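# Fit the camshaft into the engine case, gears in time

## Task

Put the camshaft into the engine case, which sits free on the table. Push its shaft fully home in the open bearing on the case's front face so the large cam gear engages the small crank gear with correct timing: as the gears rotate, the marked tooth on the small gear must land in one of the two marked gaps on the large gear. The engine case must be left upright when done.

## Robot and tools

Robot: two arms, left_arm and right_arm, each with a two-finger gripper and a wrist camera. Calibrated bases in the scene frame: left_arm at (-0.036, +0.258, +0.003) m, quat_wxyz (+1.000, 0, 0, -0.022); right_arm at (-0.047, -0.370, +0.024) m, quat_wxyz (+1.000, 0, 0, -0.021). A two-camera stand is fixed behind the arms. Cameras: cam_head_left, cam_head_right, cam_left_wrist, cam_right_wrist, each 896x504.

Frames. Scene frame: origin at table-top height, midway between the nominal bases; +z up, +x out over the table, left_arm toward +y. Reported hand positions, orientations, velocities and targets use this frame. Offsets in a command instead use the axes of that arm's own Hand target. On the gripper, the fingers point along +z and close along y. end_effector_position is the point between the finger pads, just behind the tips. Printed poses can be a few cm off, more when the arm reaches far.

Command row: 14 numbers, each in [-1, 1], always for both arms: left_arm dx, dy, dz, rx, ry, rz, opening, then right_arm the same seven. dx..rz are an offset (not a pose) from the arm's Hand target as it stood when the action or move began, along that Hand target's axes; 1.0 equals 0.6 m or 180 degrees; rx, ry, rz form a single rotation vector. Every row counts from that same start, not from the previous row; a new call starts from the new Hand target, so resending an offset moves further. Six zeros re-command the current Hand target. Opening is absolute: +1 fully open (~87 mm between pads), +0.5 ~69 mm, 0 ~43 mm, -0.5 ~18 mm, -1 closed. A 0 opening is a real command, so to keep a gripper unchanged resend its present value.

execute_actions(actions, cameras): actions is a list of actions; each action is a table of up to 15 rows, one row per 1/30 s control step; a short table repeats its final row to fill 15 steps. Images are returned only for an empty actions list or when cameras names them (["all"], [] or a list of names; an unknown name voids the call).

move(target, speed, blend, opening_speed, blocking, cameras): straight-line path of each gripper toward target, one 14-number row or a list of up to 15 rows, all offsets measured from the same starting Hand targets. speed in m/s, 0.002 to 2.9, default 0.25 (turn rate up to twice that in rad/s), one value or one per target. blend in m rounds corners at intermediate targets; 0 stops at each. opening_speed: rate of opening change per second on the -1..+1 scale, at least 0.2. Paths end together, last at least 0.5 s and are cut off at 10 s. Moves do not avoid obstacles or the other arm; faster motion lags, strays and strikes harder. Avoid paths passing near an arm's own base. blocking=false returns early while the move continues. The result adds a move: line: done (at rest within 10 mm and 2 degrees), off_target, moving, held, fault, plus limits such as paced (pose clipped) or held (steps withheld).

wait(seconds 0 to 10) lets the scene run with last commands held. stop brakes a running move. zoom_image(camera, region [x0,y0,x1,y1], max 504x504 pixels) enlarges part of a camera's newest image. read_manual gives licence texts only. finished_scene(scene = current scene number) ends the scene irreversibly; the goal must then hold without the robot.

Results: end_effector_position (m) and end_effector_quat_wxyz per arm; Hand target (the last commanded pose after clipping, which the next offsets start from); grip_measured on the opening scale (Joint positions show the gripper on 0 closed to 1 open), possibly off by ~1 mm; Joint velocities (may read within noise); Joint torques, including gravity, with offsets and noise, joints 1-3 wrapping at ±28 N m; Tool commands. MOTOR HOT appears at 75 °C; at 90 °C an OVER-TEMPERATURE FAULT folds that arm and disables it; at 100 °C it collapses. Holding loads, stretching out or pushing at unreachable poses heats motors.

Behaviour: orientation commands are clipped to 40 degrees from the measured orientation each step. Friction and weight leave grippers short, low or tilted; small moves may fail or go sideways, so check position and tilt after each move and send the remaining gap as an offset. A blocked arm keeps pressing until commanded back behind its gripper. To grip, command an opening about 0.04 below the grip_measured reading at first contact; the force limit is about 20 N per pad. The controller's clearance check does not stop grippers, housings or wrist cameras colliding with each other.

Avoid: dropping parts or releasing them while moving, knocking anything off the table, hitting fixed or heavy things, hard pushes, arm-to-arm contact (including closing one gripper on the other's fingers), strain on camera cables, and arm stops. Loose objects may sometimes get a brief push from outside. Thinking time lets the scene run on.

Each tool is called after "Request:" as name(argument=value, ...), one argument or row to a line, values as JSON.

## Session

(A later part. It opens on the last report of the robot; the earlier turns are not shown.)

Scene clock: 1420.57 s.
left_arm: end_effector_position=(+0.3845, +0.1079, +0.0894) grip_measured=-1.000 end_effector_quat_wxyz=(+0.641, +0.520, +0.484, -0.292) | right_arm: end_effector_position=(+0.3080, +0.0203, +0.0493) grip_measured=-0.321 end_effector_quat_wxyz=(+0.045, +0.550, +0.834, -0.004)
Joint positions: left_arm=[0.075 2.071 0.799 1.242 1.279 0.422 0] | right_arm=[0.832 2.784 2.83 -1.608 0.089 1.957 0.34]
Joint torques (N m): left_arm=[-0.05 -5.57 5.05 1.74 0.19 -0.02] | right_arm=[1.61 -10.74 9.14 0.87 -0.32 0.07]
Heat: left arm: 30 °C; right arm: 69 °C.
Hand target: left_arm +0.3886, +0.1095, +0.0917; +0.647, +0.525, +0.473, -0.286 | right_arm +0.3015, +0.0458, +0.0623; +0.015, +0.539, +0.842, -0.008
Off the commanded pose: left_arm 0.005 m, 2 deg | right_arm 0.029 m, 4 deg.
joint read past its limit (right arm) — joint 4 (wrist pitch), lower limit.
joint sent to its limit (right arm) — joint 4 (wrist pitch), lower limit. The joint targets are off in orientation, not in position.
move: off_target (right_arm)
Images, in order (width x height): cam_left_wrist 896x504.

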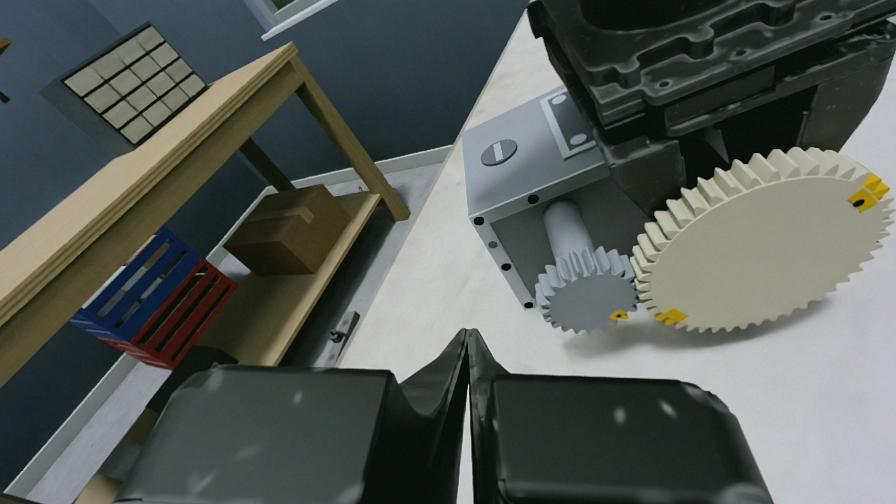

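Request:
execute_actions(
  actions=[],
)

Request:
zoom_image(
  camera="cam_right_wrist",
  region=[380, 260, 520, 390],
)

Request:
zoom_image(
  camera="cam_right_wrist",
  region=[130, 270, 350, 390],
)

Scene clock: 1469.73 s.
left_arm: end_effector_position=(+0.3844, +0.1079, +0.0895) grip_measured=-1.000 end_effector_quat_wxyz=(+0.641, +0.520, +0.484, -0.292) | right_arm: end_effector_position=(+0.3080, +0.0203, +0.0493) grip_measured=-0.321 end_effector_quat_wxyz=(+0.045, +0.550, +0.834, -0.004)
Joint positions: left_arm=[0.075 2.071 0.799 1.242 1.28 0.422 0] | right_arm=[0.832 2.784 2.83 -1.608 0.089 1.957 0.34]
Joint velocities: within noise
Joint torques (N m): left_arm=[-0.05 -5.56 5.03 1.72 0.18 -0.02] | right_arm=[1.65 -10.88 9.14 0.84 -0.33 0.05]
Heat: left arm: 31 °C; right arm: 69 °C.
Hand target: left_arm +0.3886, +0.1094, +0.0917; +0.647, +0.525, +0.473, -0.286 | right_arm +0.3015, +0.0458, +0.0623; +0.015, +0.539, +0.842, -0.008
Tool commands: left_gripper/opening=-1.0 right_gripper/opening=-1.0
Off the commanded pose: left_arm 0.005 m, 2 deg | right_arm 0.029 m, 4 deg.
joint read past its limit (right arm) — joint 4 (wrist pitch), lower limit.

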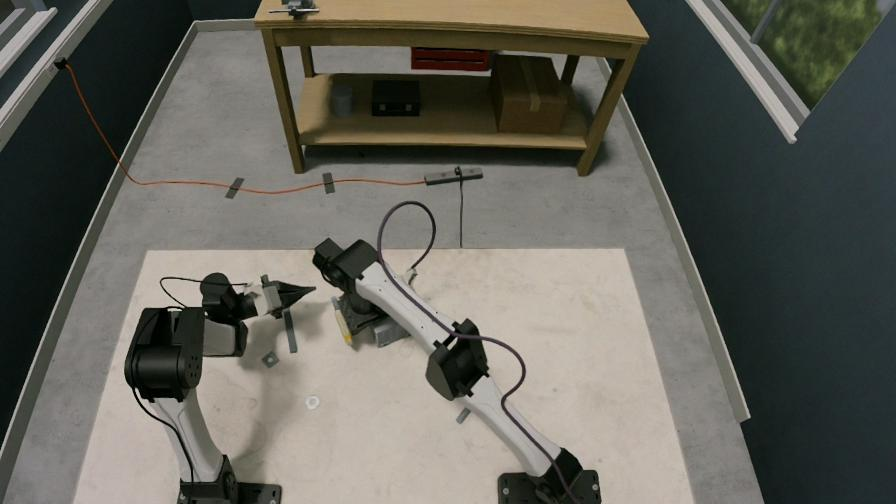

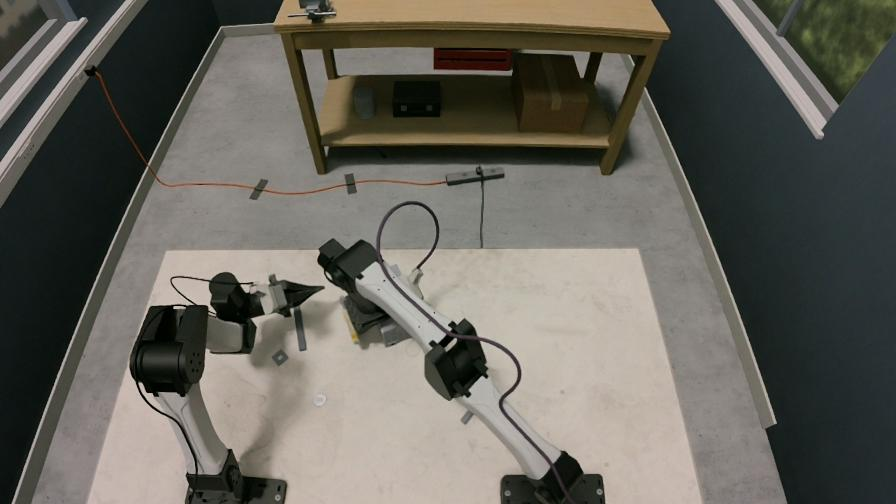

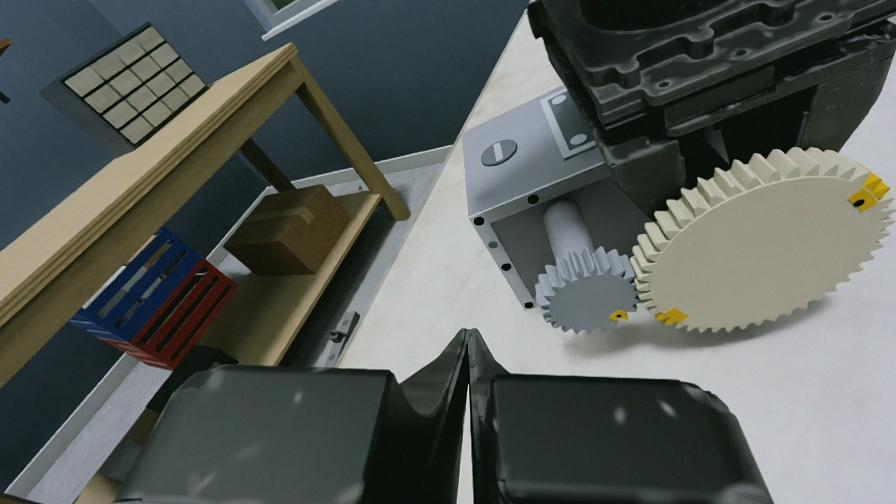

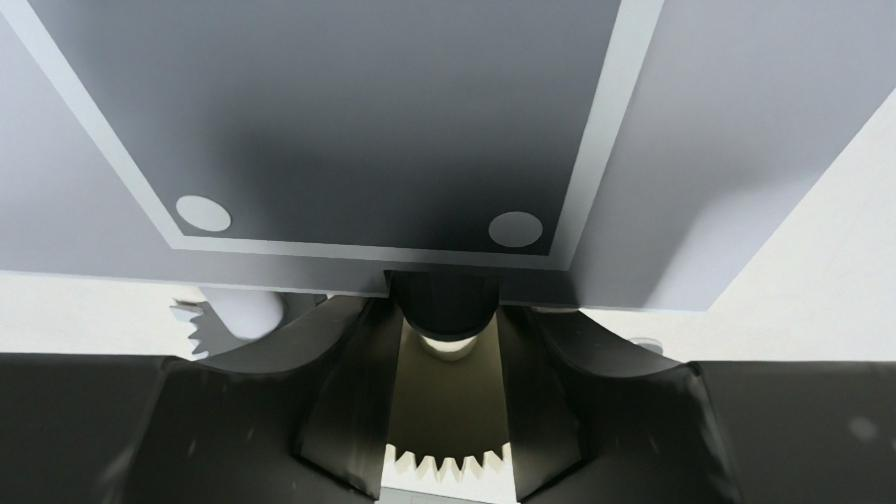

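Scaled by 3.600 from the camera's 896x504 image, which has a finer 1280x720 frame.

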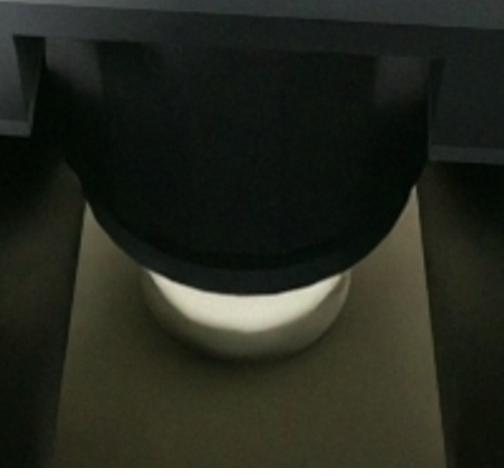

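Scaled by 2.291 from the camera's 896x504 image, which has a finer 1280x720 frame.

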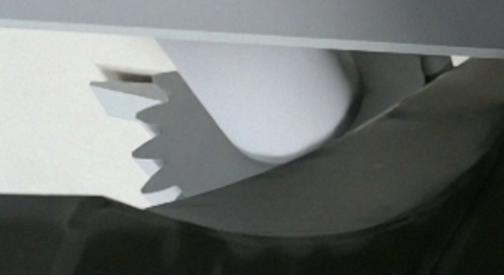

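Request:
move(
  target=[
    [0,0,-0.1,0,0,0,-1,0,0,0,0,0,0,-1],
    [-0.104,-0.304,-0.06,-0.487,0.127,-0.1264,-1,0,0,0,0,0,0,-1],
    [-0.104,-0.304,0.066,-0.487,0.127,-0.1264,-1,0,0,0,0,0,0,-1],
  ],
  speed=0.2,
  blend=[0.03,0.02,0],
  cameras=["cam_left_wrist"],
)

Request:
zoom_image(
  camera="cam_left_wrist",
  region=[380, 80, 560, 300],
)

Scene clock: 1496.97 s.
left_arm: end_effector_position=(+0.2181, +0.0123, +0.0744) grip_measured=-1.000 end_effector_quat_wxyz=(+0.700, -0.096, +0.701, +0.094) | right_arm: end_effector_position=(+0.3080, +0.0203, +0.0493) grip_measured=-0.321 end_effector_quat_wxyz=(+0.045, +0.550, +0.834, -0.004)
Joint positions: left_arm=[-1.244 1.977 0.607 1.179 -1.557 -0.195 0] | right_arm=[0.832 2.784 2.83 -1.608 0.089 1.957 0.34]
Joint torques (N m): left_arm=[-0.32 -5 4.38 1.24 -0.18 -0.07] | right_arm=[1.63 -10.82 9.09 0.83 -0.32 0.05]
Heat: left arm: 31 °C; right arm: 70 °C.
Hand target: left_arm +0.2185, +0.0121, +0.0741; +0.667, -0.115, +0.728, +0.106 | right_arm +0.3015, +0.0458, +0.0623; +0.015, +0.539, +0.842, -0.008
Off the commanded pose: left_arm 0.001 m, 5 deg | right_arm 0.029 m, 4 deg.
joint read past its limit (right arm) — joint 4 (wrist pitch), lower limit.
joint sent to its limit (left arm) — joint 5 (wrist yaw), lower limit. The joint targets are off in orientation, not in position.
joint sent to its limit (right arm) — joint 4 (wrist pitch), lower limit. The joint targets are off in orientation, not in position.
move: off_target (left_arm, right_arm)
Images, in order (width x height): cam_left_wrist 896x504.

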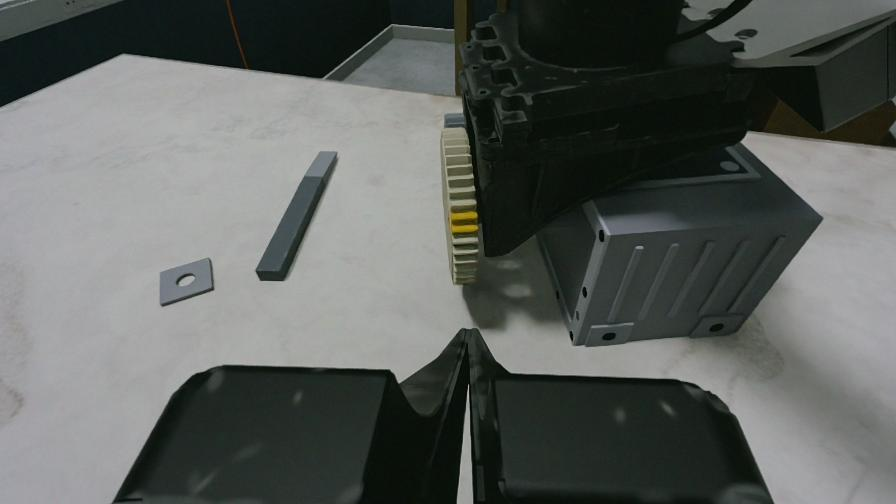

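Scaled by 2.291 from the camera's 896x504 image, which has a finer 1280x720 frame.

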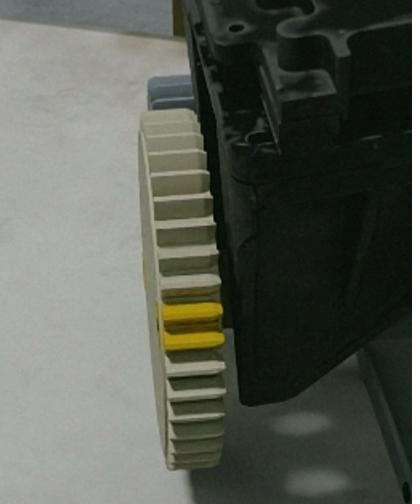

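Request:
move(
  target=[
    [0,0,0,0,0,0,-1,-0.04,-0.008,0.01,0,0,0,-1],
    [0,0,0,0,0,0,-1,-0.04,-0.008,0.01,0,0,0,-0.05],
    [0,0,0,0,0,0,-1,-0.05,-0.008,-0.15,0,0,0,-0.05],
  ],
  speed=0.08,
  cameras=["cam_left_wrist","cam_right_wrist"],
)

Scene clock: 1533.33 s.
left_arm: end_effector_position=(+0.2176, +0.0138, +0.0704) grip_measured=-1.000 end_effector_quat_wxyz=(+0.699, -0.091, +0.702, +0.099) | right_arm: end_effector_position=(+0.3059, +0.0221, +0.1361) grip_measured=-0.050 end_effector_quat_wxyz=(+0.031, +0.543, +0.836, +0.073)
Joint positions: left_arm=[-1.244 1.977 0.607 1.125 -1.557 -0.233 0] | right_arm=[0.816 2.572 2.745 -1.587 0.029 1.924 0.475]
Joint torques (N m): left_arm=[-0.32 -5.89 4.64 1.21 -0.21 -0.11] | right_arm=[-0.84 -12.89 4.48 0.91 0.09 0.05]
Heat: left arm: 28 °C; right arm: 70 °C.
Hand target: left_arm +0.2185, +0.0120, +0.0741; +0.667, -0.114, +0.728, +0.105 | right_arm +0.3082, +0.0193, +0.1534; +0.015, +0.539, +0.842, -0.008
Off the commanded pose: left_arm 0.004 m, 5 deg | right_arm 0.018 m, 10 deg.
joint read past its limit (right arm) — joint 4 (wrist pitch), lower limit.
joint sent to its limit (left arm) — joint 5 (wrist yaw), lower limit. The joint targets are off in orientation, not in position.
joint sent to its limit (right arm) — joint 4 (wrist pitch), lower limit. The joint targets are off in orientation, not in position.
move: off_target (left_arm, right_arm)
Images, in order (width x height): cam_left_wrist 896x504, cam_right_wrist 896x504.

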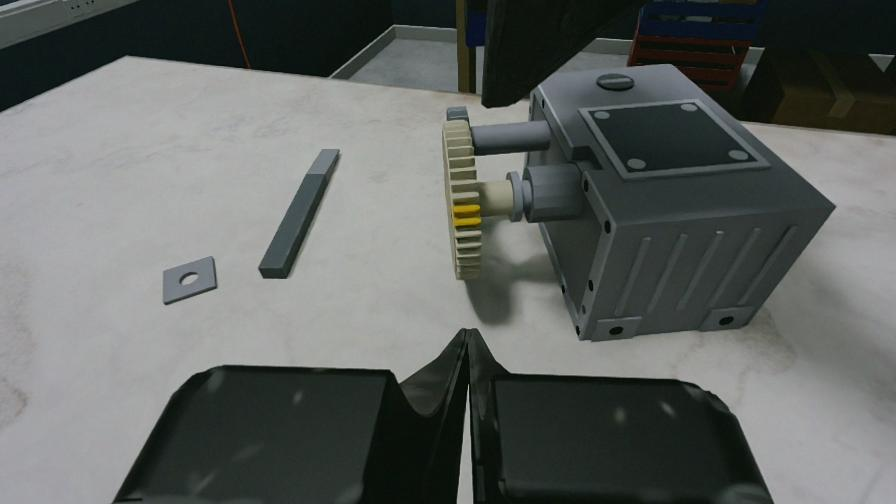

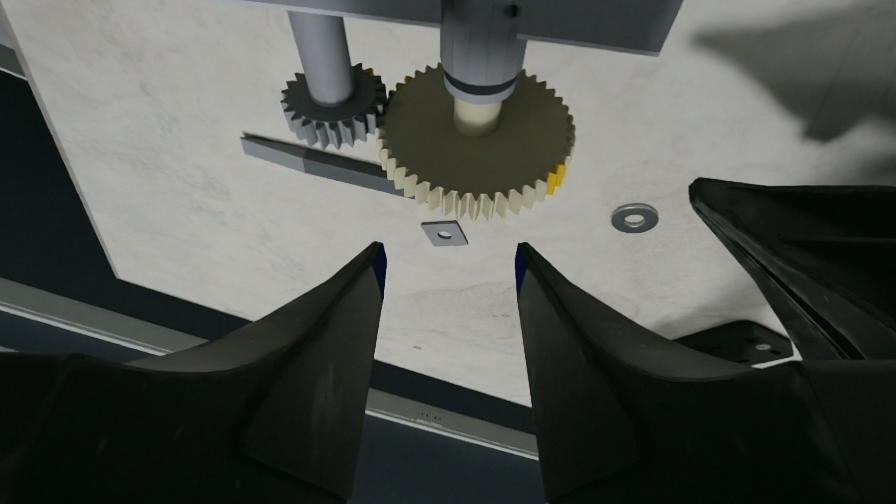

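Great view from both.

Request:
zoom_image(
  camera="cam_right_wrist",
  region=[330, 55, 440, 145],
)

Request:
zoom_image(
  camera="cam_right_wrist",
  region=[430, 40, 550, 140],
)

Request:
zoom_image(
  camera="cam_left_wrist",
  region=[430, 95, 620, 290],
)

Scaled by 4.582 from the camera's 896x504 image, which has a finer 1280x720 frame.

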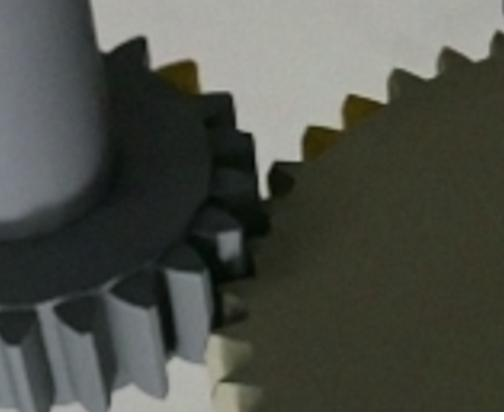

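Scaled by 4.200 from the camera's 896x504 image, which has a finer 1280x720 frame.

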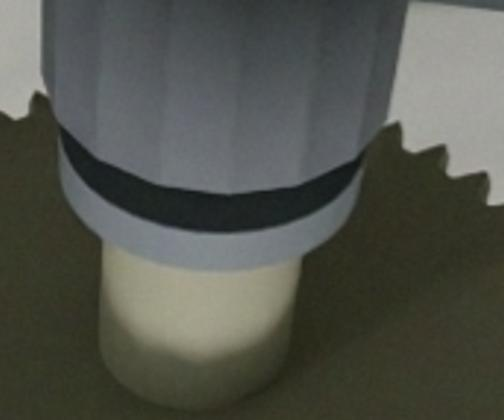

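Scaled by 2.585 from the camera's 896x504 image, which has a finer 1280x720 frame.

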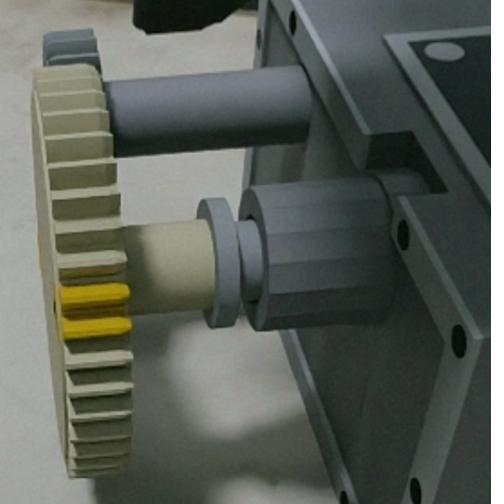

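Request:
zoom_image(
  camera="cam_right_wrist",
  region=[355, 60, 420, 130],
)

Scaled by 7.200 from the camera's 896x504 image, which has a finer 1280x720 frame.

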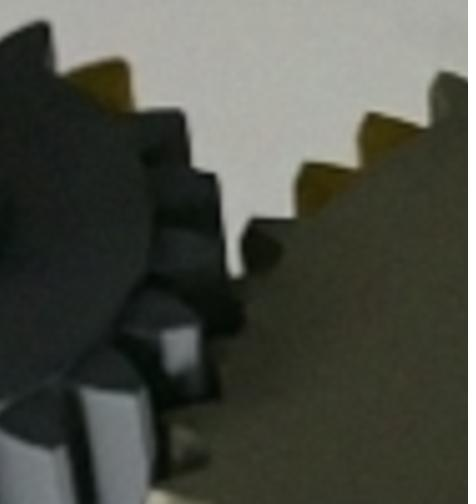

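Request:
move(
  target=[
    [-0.08,0,-0.1,0,0,0,-1,0.005,0,0.1,0,0,0,-0.05],
    [-0.08,0.25,-0.1,0,0,0,-1,0.01,0,0.15,0,0,0,-0.05],
  ],
  speed=0.1,
  cameras=["cam_left_wrist","cam_right_wrist"],
)

Scene clock: 1574.90 s.
left_arm: end_effector_position=(+0.1258, +0.1336, +0.1295) grip_measured=-1.000 end_effector_quat_wxyz=(+0.705, +0.042, +0.706, -0.047) | right_arm: end_effector_position=(+0.3014, +0.0177, +0.0565) grip_measured=-0.050 end_effector_quat_wxyz=(+0.014, +0.543, +0.839, -0.003)
Joint positions: left_arm=[-1.645 0.465 -0.009 0.408 -1.564 -0.073 0] | right_arm=[0.816 2.73 2.745 -1.586 0.029 1.923 0.475]
Joint torques (N m): left_arm=[-1.05 0.79 5.2 1.22 -0.02 -0.1] | right_arm=[-0.23 -10.18 8.79 0.58 0.19 -0.02]
Heat: left arm: 26 °C; right arm: 69 °C.
Hand target: left_arm +0.1194, +0.1376, +0.1273; +0.667, -0.115, +0.728, +0.105 | right_arm +0.3072, +0.0221, +0.0631; +0.015, +0.539, +0.842, -0.008
Off the commanded pose: left_arm 0.008 m, 26 deg | right_arm 0.010 m, 1 deg.
joint read past its limit (right arm) — joint 4 (wrist pitch), lower limit.
joint sent to its limit (left arm) — joint 3 (elbow), lower limit, where the elbow is as bent as it goes; joint 5 (wrist yaw), lower limit. The joint targets are off in position and orientation.
joint sent to its limit (right arm) — joint 4 (wrist pitch), lower limit. The joint targets still meet the commanded pose.
move: off_target (left_arm)
Images, in order (width x height): cam_left_wrist 896x504, cam_right_wrist 896x504.

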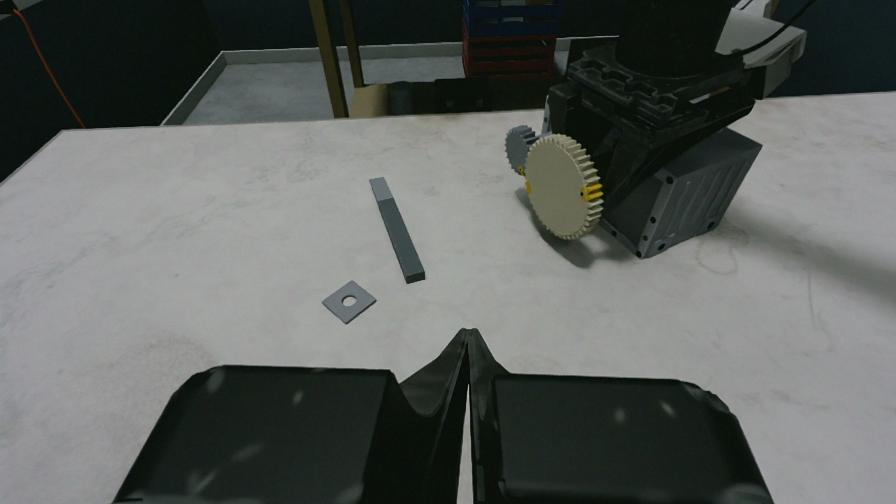

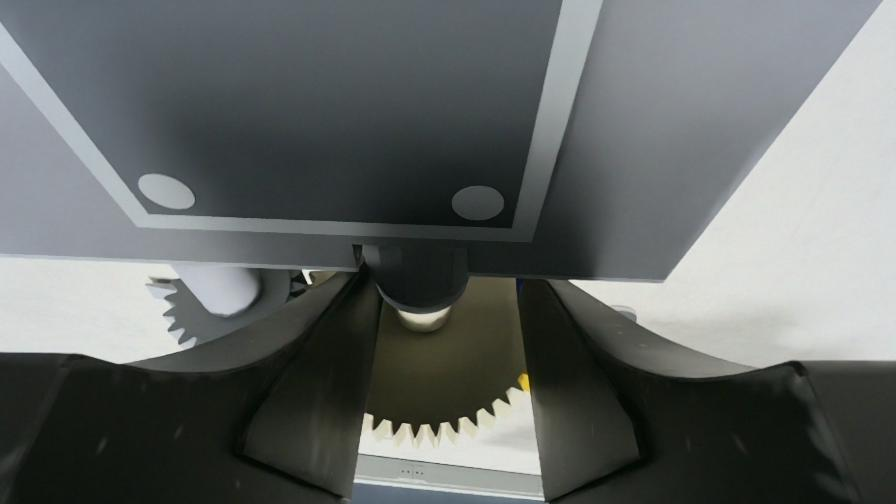

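Request:
move(
  target=[
    [0.041,-0.03,0.12,0.4747,-0.1819,0.1817,1,0,0.012,0.012,0,0,0,-0.05],
    [0.041,-0.115,0.2345,0.4747,-0.1819,0.1817,1,0,0.012,0.012,0,0,0,-1],
    [0.041,-0.115,0.2345,0.4747,-0.1819,0.1817,1,0.04,0.012,0.012,0,0,0,-1],
  ],
  speed=0.2,
  cameras=["cam_left_wrist","cam_right_wrist"],
)

Scene clock: 1595.70 s.
left_arm: end_effector_position=(+0.2715, +0.1160, +0.0875) grip_measured=+0.982 end_effector_quat_wxyz=(+0.667, +0.572, +0.423, -0.223) | right_arm: end_effector_position=(+0.3064, +0.0236, +0.0498) grip_measured=-0.330 end_effector_quat_wxyz=(+0.026, +0.544, +0.838, +0.003)
Joint positions: left_arm=[0.117 1.841 0.299 1.493 1.329 0.66 0.991] | right_arm=[0.824 2.788 2.835 -1.602 0.049 1.934 0.335]
Joint torques (N m): left_arm=[-0.95 -3.3 2.02 1.95 0.01 -0.07] | right_arm=[2.06 -9.92 8.72 0.94 0.01 0.3]
Heat: left arm: 26 °C; right arm: 66 °C.
Hand target: left_arm +0.2720, +0.1145, +0.0905; +0.674, +0.575, +0.412, -0.213 | right_arm +0.3037, +0.0467, +0.0551; +0.015, +0.538, +0.842, -0.008
Off the commanded pose: left_arm 0.003 m, 2 deg | right_arm 0.024 m, 2 deg.
elbow stopped short (right arm): the move would have taken joint 3 (elbow) straighter than the controller allows.
joint read past its limit (right arm) — joint 4 (wrist pitch), lower limit.
move: off_target (right_arm)
Images, in order (width x height): cam_left_wrist 896x504, cam_right_wrist 896x504.

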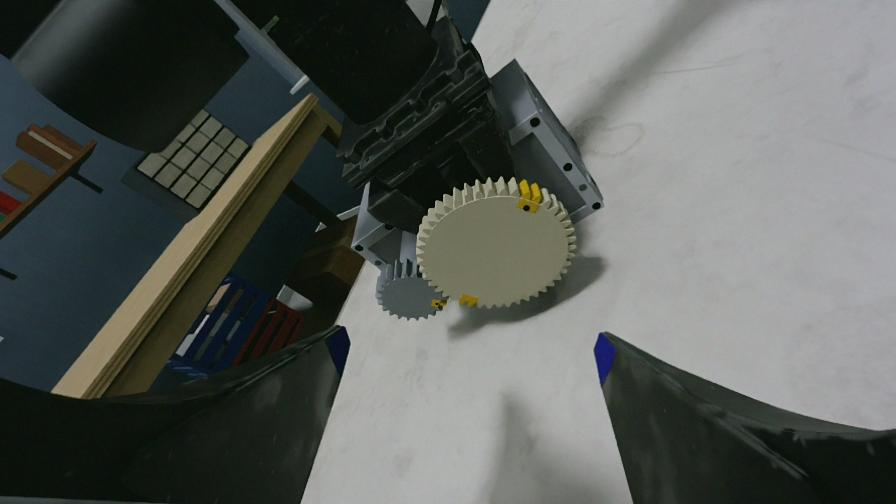

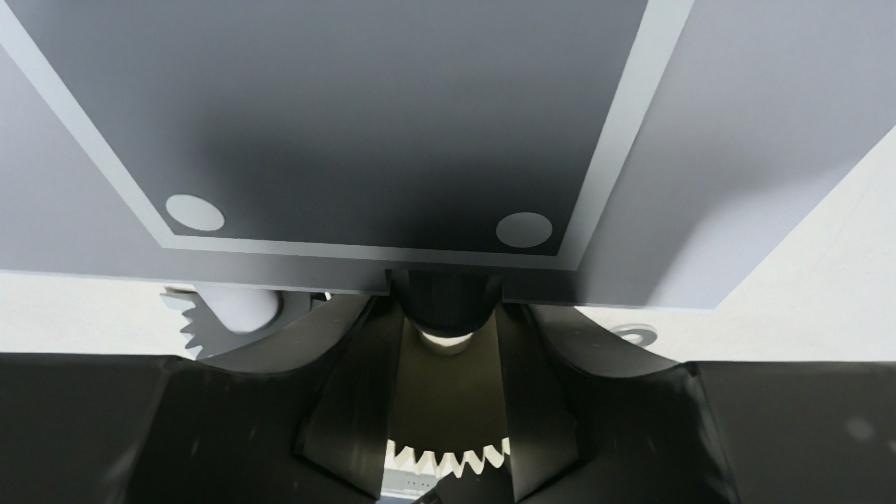

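Request:
move(
  target=[
    [0.01,-0.017,0.06,0,0,0,1,0.04,0.012,0.012,0,0,0,-1],
    [0.01,-0.017,0.085,0,0,0,1,0.04,0.012,0.012,0,0,0,-1],
  ],
  speed=0.1,
  cameras=["cam_left_wrist"],
)

Scene clock: 1602.20 s.
left_arm: end_effector_position=(+0.2767, +0.0666, +0.0700) grip_measured=+0.982 end_effector_quat_wxyz=(+0.653, +0.575, +0.435, -0.231) | right_arm: end_effector_position=(+0.3064, +0.0295, +0.0487) grip_measured=-0.329 end_effector_quat_wxyz=(+0.041, +0.555, +0.831, +0.006)
Joint positions: left_arm=[-0.092 1.92 0.335 1.493 1.126 0.666 0.991] | right_arm=[0.843 2.792 2.842 -1.594 0.078 1.979 0.336]
Joint torques (N m): left_arm=[-0.95 -3.64 3.43 2.21 0 -0.03] | right_arm=[3.47 -9.05 8.05 1.51 -0.25 0.22]
Heat: left arm: 27 °C; right arm: 65 °C.
Hand target: left_arm +0.2835, +0.0646, +0.0796; +0.674, +0.575, +0.412, -0.213 | right_arm +0.3003, +0.0713, +0.0472; +0.015, +0.538, +0.843, -0.008
Off the commanded pose: left_arm 0.012 m, 4 deg | right_arm 0.042 m, 4 deg.
elbow stopped short (right arm): the move would have taken joint 3 (elbow) straighter than the controller allows.
joint read past its limit (right arm) — joint 4 (wrist pitch), lower limit.
joint sent to its limit (left arm) — joint 4 (wrist pitch), upper limit. The joint targets still meet the commanded pose.
move: off_target (left_arm, right_arm)
Images, in order (width x height): cam_left_wrist 896x504.

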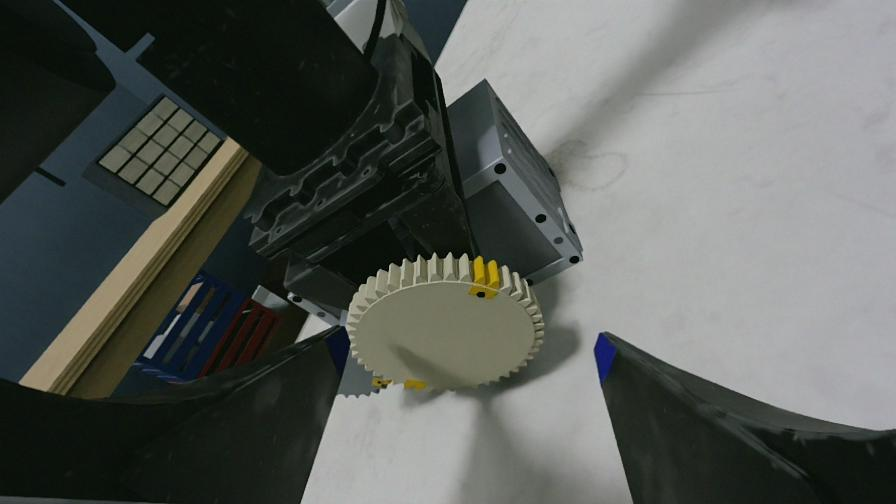

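Request:
move(
  target=[
    [-0.005,0.017,0.0,0,0,0,1,0,0,0,0,0,0,-1],
    [-0.005,0.017,0.03,0,0,0,1,0,0,0,0,0,0,-1],
  ],
  speed=0.06,
  cameras=["cam_left_wrist"],
)

Scene clock: 1608.17 s.
left_arm: end_effector_position=(+0.2899, +0.0520, +0.0820) grip_measured=+0.982 end_effector_quat_wxyz=(+0.664, +0.575, +0.423, -0.223) | right_arm: end_effector_position=(+0.3065, +0.0294, +0.0487) grip_measured=-0.329 end_effector_quat_wxyz=(+0.041, +0.556, +0.830, +0.006)
Joint positions: left_arm=[-0.142 1.92 0.39 1.493 1.074 0.646 0.991] | right_arm=[0.843 2.792 2.842 -1.594 0.079 1.98 0.336]
Joint torques (N m): left_arm=[-1.03 -4.12 3.78 1.91 -0.03 -0.07] | right_arm=[3.41 -9.05 8.1 1.49 -0.27 0.21]
Heat: left arm: 29 °C; right arm: 64 °C.
Hand target: left_arm +0.2951, +0.0494, +0.0881; +0.674, +0.575, +0.412, -0.213 | right_arm +0.3004, +0.0713, +0.0472; +0.015, +0.539, +0.842, -0.008
Off the commanded pose: left_arm 0.008 m, 2 deg | right_arm 0.042 m, 4 deg.
elbow stopped short (right arm): the move would have taken joint 3 (elbow) straighter than the controller allows.
joint read past its limit (right arm) — joint 4 (wrist pitch), lower limit.
move: off_target (right_arm)
Images, in order (width x height): cam_left_wrist 896x504.

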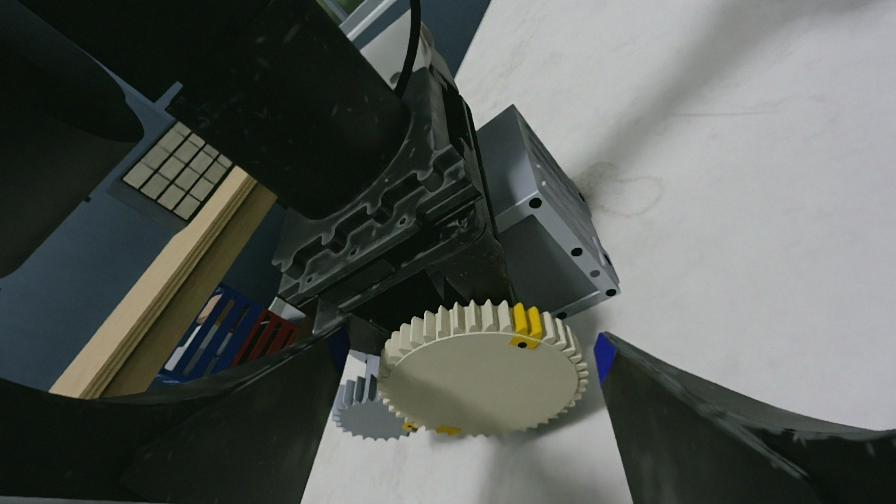

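Request:
move(
  target=[
    [0,-0.006,0.003,0,0,0,1,0,0,0,0,0,0,-1],
    [0,-0.006,0.003,0,0,0,0.3,0,0,0,0,0,0,-1],
  ],
  speed=0.06,
  opening_speed=0.5,
  cameras=["cam_left_wrist"],
)

Scene clock: 1618.23 s.
left_arm: end_effector_position=(+0.2892, +0.0495, +0.0797) grip_measured=+0.372 end_effector_quat_wxyz=(+0.662, +0.574, +0.426, -0.225) | right_arm: end_effector_position=(+0.3065, +0.0294, +0.0487) grip_measured=-0.329 end_effector_quat_wxyz=(+0.041, +0.556, +0.830, +0.006)
Joint positions: left_arm=[-0.153 1.926 0.39 1.493 1.063 0.643 0.686] | right_arm=[0.843 2.792 2.842 -1.594 0.079 1.981 0.336]
Joint torques (N m): left_arm=[-1.18 -4 3.19 2.06 -0.04 -0.03] | right_arm=[3.36 -9.07 8.08 1.5 -0.24 0.2]
Heat: left arm: 29 °C; right arm: 61 °C.
Hand target: left_arm +0.2929, +0.0468, +0.0860; +0.674, +0.575, +0.411, -0.213 | right_arm +0.3004, +0.0713, +0.0472; +0.015, +0.539, +0.842, -0.008
Off the commanded pose: left_arm 0.008 m, 3 deg | right_arm 0.042 m, 4 deg.
elbow stopped short (right arm): the move would have taken joint 3 (elbow) straighter than the controller allows.
joint read past its limit (right arm) — joint 4 (wrist pitch), lower limit.
move: off_target (left_arm, right_arm)
Images, in order (width x height): cam_left_wrist 896x504.

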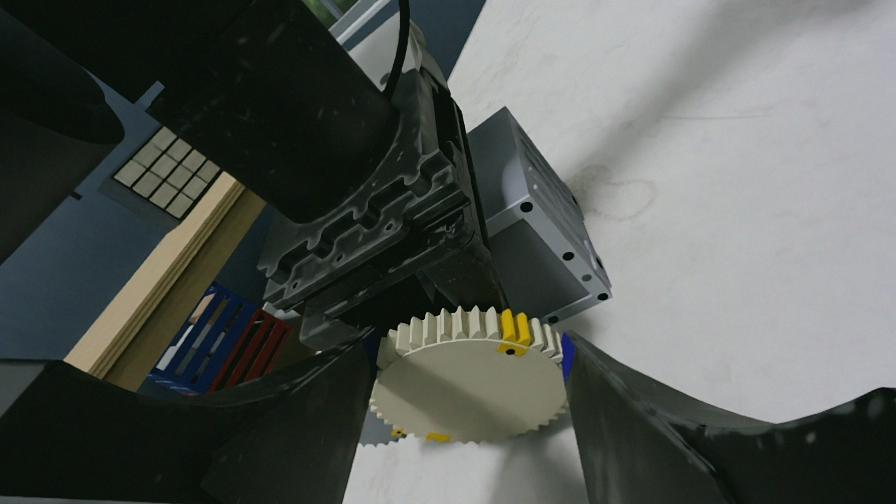

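Request:
move(
  target=[
    [0,0,0,0,0,0,1,0,0,0,0,0,0,-1],
    [0.012,0,0.006,0,0,0,1,0,0,0,0,0,0,-1],
    [0.012,0,0.006,0,0,0,0.35,0,0,0,0,0,0,-1],
  ],
  speed=0.06,
  opening_speed=0.6,
  cameras=["cam_left_wrist"],
)

Scene clock: 1628.03 s.
left_arm: end_effector_position=(+0.2940, +0.0497, +0.0700) grip_measured=+0.641 end_effector_quat_wxyz=(+0.657, +0.569, +0.439, -0.226) | right_arm: end_effector_position=(+0.3065, +0.0295, +0.0487) grip_measured=-0.329 end_effector_quat_wxyz=(+0.042, +0.556, +0.830, +0.006)
Joint positions: left_arm=[-0.154 1.965 0.405 1.494 1.047 0.64 0.821] | right_arm=[0.844 2.792 2.842 -1.594 0.08 1.981 0.336]
Joint torques (N m): left_arm=[-1.33 -4.01 3.69 2.24 0.1 0.01] | right_arm=[3.37 -8.99 8.06 1.5 -0.27 0.2]
Heat: left arm: 30 °C; right arm: 60 °C.
Hand target: left_arm +0.2981, +0.0447, +0.0802; +0.674, +0.575, +0.411, -0.213 | right_arm +0.3003, +0.0713, +0.0472; +0.015, +0.538, +0.842, -0.008
Off the commanded pose: left_arm 0.012 m, 4 deg | right_arm 0.042 m, 4 deg.
elbow stopped short (right arm): the move would have taken joint 3 (elbow) straighter than the controller allows.
joint read past its limit (right arm) — joint 4 (wrist pitch), lower limit.
move: off_target (left_arm, right_arm); target 3's new opening was sent with left_arm's hand 0.014 m and 4 deg from that target
Images, in order (width x height): cam_left_wrist 896x504.

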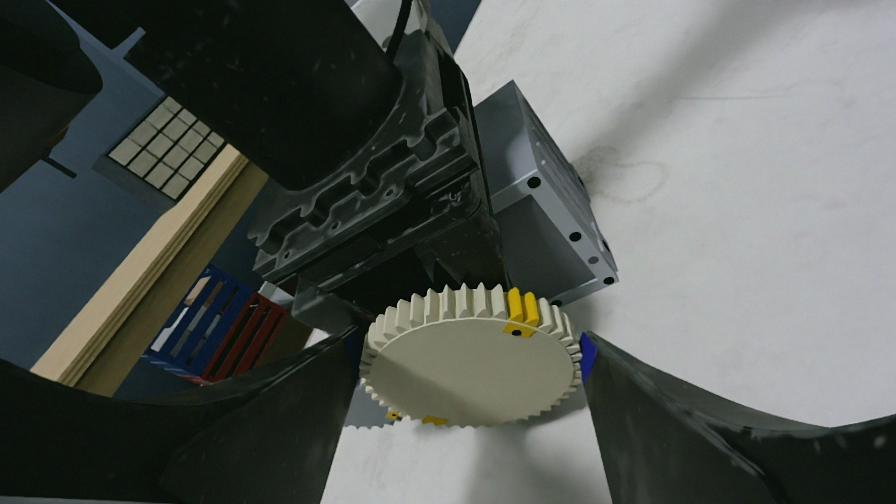

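Request:
move(
  target=[
    [0,0,0.025,0,0,0.018,0.35,0,0,0,0,0,0,-1],
    [0,0,0.03,0,0,-0.018,0.35,0,0,0,0,0,0,-1],
    [0,0,0.035,0,0,0.018,0.35,0,0,0,0,0,0,-1],
    [0,0,0.035,0,0,0,0.35,0,0,0,0,0,0,-1],
  ],
  speed=0.1,
  cameras=["cam_left_wrist","cam_right_wrist"],
)

Request:
zoom_image(
  camera="cam_right_wrist",
  region=[380, 260, 520, 390],
)

Scene clock: 1640.13 s.
left_arm: end_effector_position=(+0.2999, +0.0436, +0.0699) grip_measured=+0.641 end_effector_quat_wxyz=(+0.660, +0.564, +0.446, -0.217) | right_arm: end_effector_position=(+0.3116, +0.0242, +0.0481) grip_measured=-0.328 end_effector_quat_wxyz=(+0.053, +0.562, +0.825, +0.002)
Joint positions: left_arm=[-0.184 1.974 0.419 1.494 0.991 0.635 0.821] | right_arm=[0.839 2.792 2.842 -1.597 0.104 1.991 0.336]
Joint torques (N m): left_arm=[-4.14 -3.33 5.97 2.09 -0.01 0.02] | right_arm=[3.88 -9.1 7.98 1.5 -0.42 0.08]
Heat: left arm: 31 °C; right arm: 59 °C.
Hand target: left_arm +0.3047, +0.0248, +0.0801; +0.674, +0.575, +0.412, -0.213 | right_arm +0.3003, +0.0712, +0.0471; +0.015, +0.539, +0.842, -0.008
Off the commanded pose: left_arm 0.022 m, 4 deg | right_arm 0.049 m, 6 deg.
elbow stopped short (right arm): the move would have taken joint 3 (elbow) straighter than the controller allows.
joint read past its limit (right arm) — joint 4 (wrist pitch), lower limit.
move: off_target (left_arm, right_arm)
Images, in order (width x height): cam_left_wrist 896x504, cam_right_wrist 896x504.

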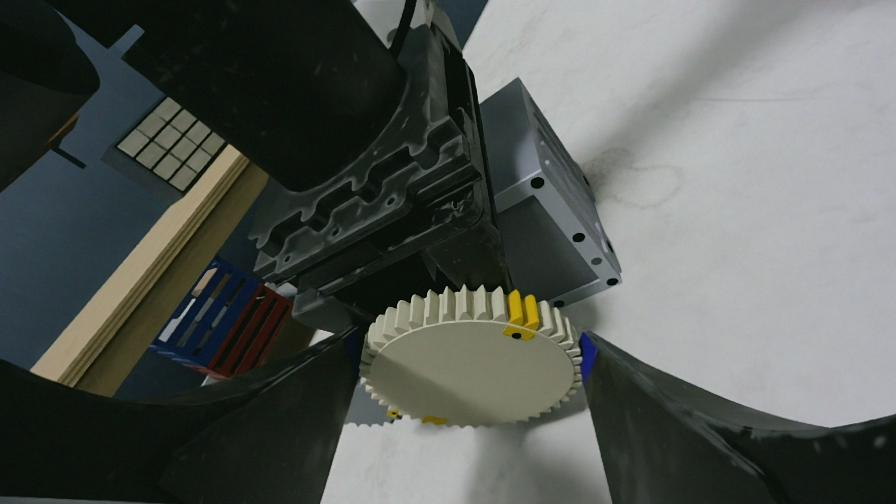

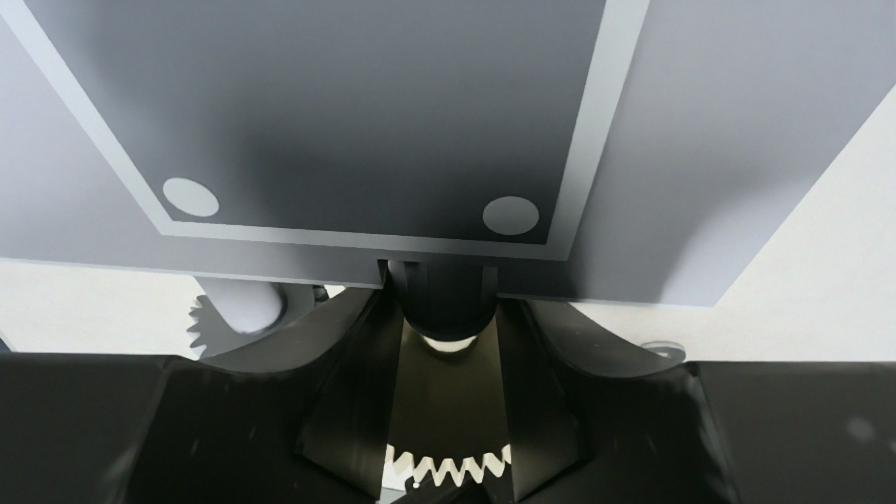

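Scaled by 3.600 from the camera's 896x504 image, which has a finer 1280x720 frame.

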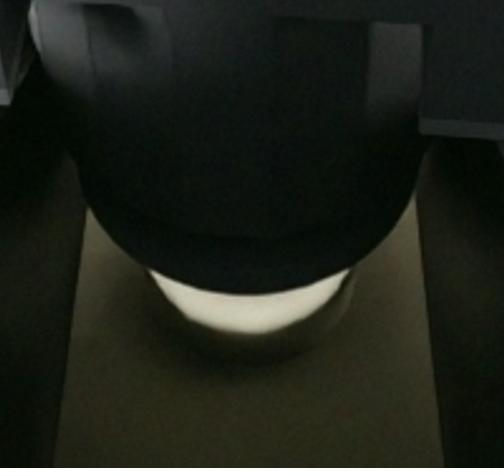

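Request:
move(
  target=[
    [0,0,-0.03,0,0,0,0.35,0,0,0,0,0,0,-1],
    [0,0,-0.03,0,0,0,1,0,0,0,0,0,0,-1],
    [0,0,-0.08,0,0,0,1,0,0,0,0,0,0,-1],
    [0,0,-0.08,0,0,0,-1,0,0,0,0,0,0,-1],
  ],
  speed=0.08,
  cameras=["cam_left_wrist","cam_right_wrist"],
)

Scene clock: 1654.13 s.
left_arm: end_effector_position=(+0.2873, +0.0691, +0.0614) grip_measured=-1.000 end_effector_quat_wxyz=(+0.650, +0.569, +0.446, -0.235) | right_arm: end_effector_position=(+0.3115, +0.0262, +0.0483) grip_measured=-0.328 end_effector_quat_wxyz=(+0.053, +0.562, +0.825, +0.006)
Joint positions: left_arm=[-0.08 1.974 0.375 1.494 1.128 0.654 0] | right_arm=[0.84 2.792 2.842 -1.591 0.102 1.993 0.336]
Joint torques (N m): left_arm=[0.09 -6.83 1.88 2.21 0.24 0.04] | right_arm=[3.71 -9.18 8.05 1.46 -0.44 0.05]
Heat: left arm: 31 °C; right arm: 58 °C.
Hand target: left_arm +0.2898, +0.0704, +0.0802; +0.674, +0.575, +0.412, -0.213 | right_arm +0.3003, +0.0713, +0.0472; +0.015, +0.538, +0.842, -0.008
Off the commanded pose: left_arm 0.019 m, 6 deg | right_arm 0.046 m, 6 deg.
elbow stopped short (right arm): the move would have taken joint 3 (elbow) straighter than the controller allows.
joint read past its limit (right arm) — joint 4 (wrist pitch), lower limit.
joint sent to its limit (left arm) — joint 4 (wrist pitch), upper limit. The joint targets still meet the commanded pose.
move: off_target (left_arm, right_arm); target 2's new opening was sent with left_arm's hand 0.010 m and 4 deg from that target; target 4's new opening was sent with left_arm's hand 0.019 m and 6 deg from that target
Images, in order (width x height): cam_left_wrist 896x504, cam_right_wrist 896x504.

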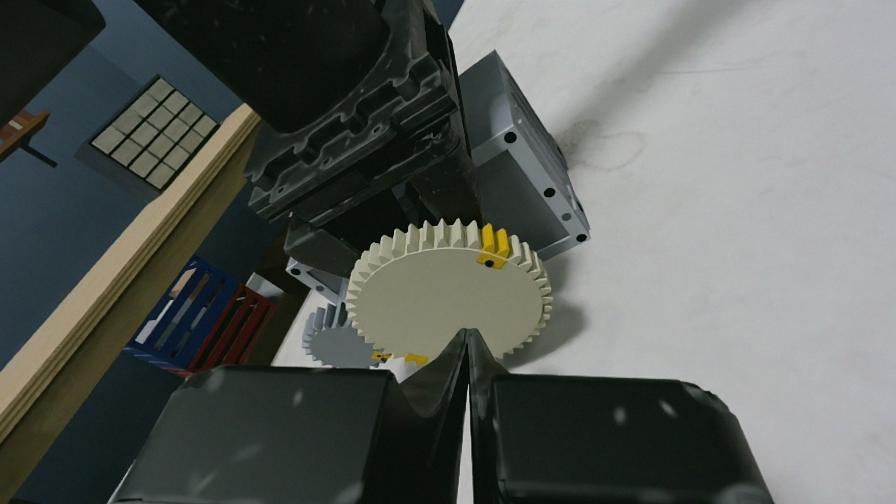

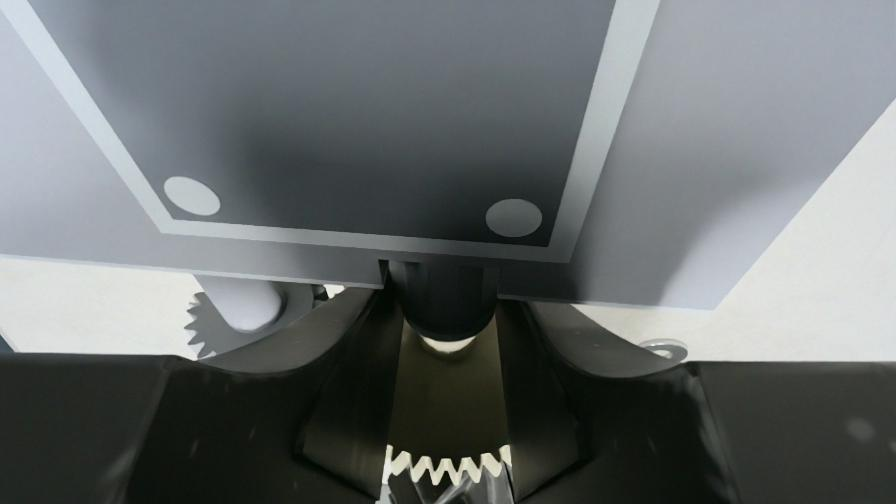

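Request:
move(
  target=[
    [-0.004,0.014,0,0,0,0,-1,0,0,0,0,0,0,-1],
    [-0.004,0.014,0.075,0,0,0,-1,0,0,0,0,0,0,-1],
  ],
  speed=0.05,
  cameras=["cam_left_wrist","cam_right_wrist"],
)

Request:
zoom_image(
  camera="cam_right_wrist",
  region=[380, 260, 520, 390],
)

Scene clock: 1664.27 s.
left_arm: end_effector_position=(+0.3001, +0.0483, +0.0756) grip_measured=-1.000 end_effector_quat_wxyz=(+0.662, +0.566, +0.439, -0.220) | right_arm: end_effector_position=(+0.3173, +0.0206, +0.0481) grip_measured=-0.328 end_effector_quat_wxyz=(+0.057, +0.567, +0.822, +0.004)
Joint positions: left_arm=[-0.161 1.952 0.42 1.48 1.026 0.635 0] | right_arm=[0.829 2.792 2.842 -1.592 0.112 1.993 0.336]
Joint torques (N m): left_arm=[-4.41 -4.18 6.8 1.8 -0.17 0] | right_arm=[4.62 -9.18 8.06 1.45 -0.53 0.04]
Heat: left arm: 32 °C; right arm: 58 °C.
Hand target: left_arm +0.3088, +0.0292, +0.0872; +0.674, +0.575, +0.411, -0.213 | right_arm +0.3004, +0.0712, +0.0472; +0.015, +0.539, +0.842, -0.008
Off the commanded pose: left_arm 0.024 m, 4 deg | right_arm 0.053 m, 6 deg.
elbow stopped short (right arm): the move would have taken joint 3 (elbow) straighter than the controller allows.
joint read past its limit (right arm) — joint 4 (wrist pitch), lower limit.
move: off_target (left_arm, right_arm)
Images, in order (width x height): cam_left_wrist 896x504, cam_right_wrist 896x504.

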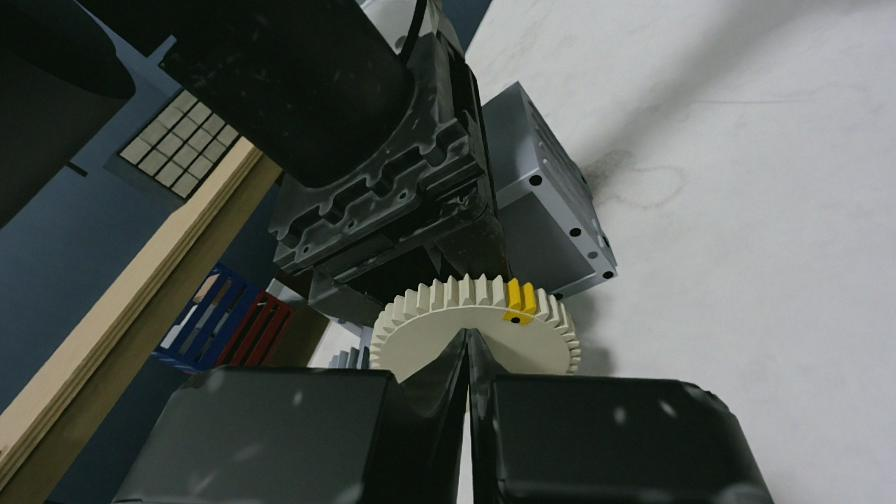

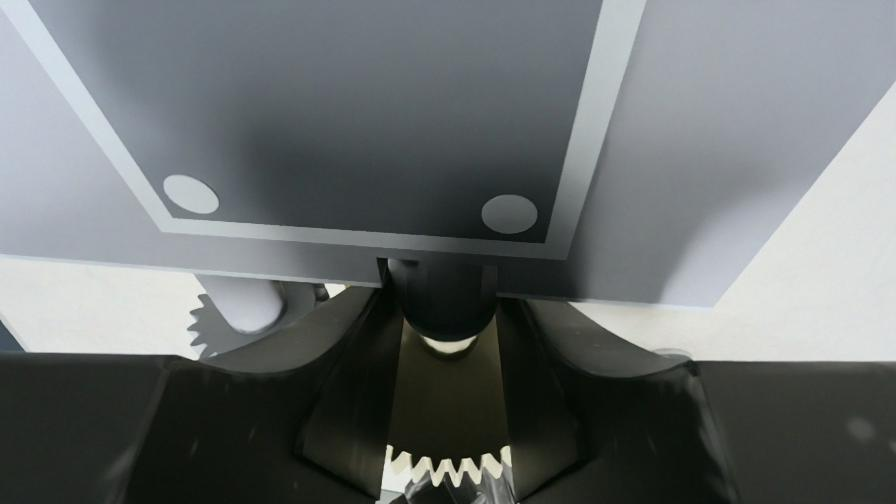

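Scaled by 3.600 from the camera's 896x504 image, which has a finer 1280x720 frame.

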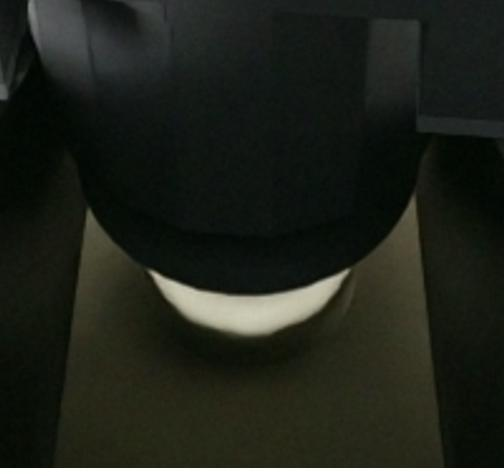

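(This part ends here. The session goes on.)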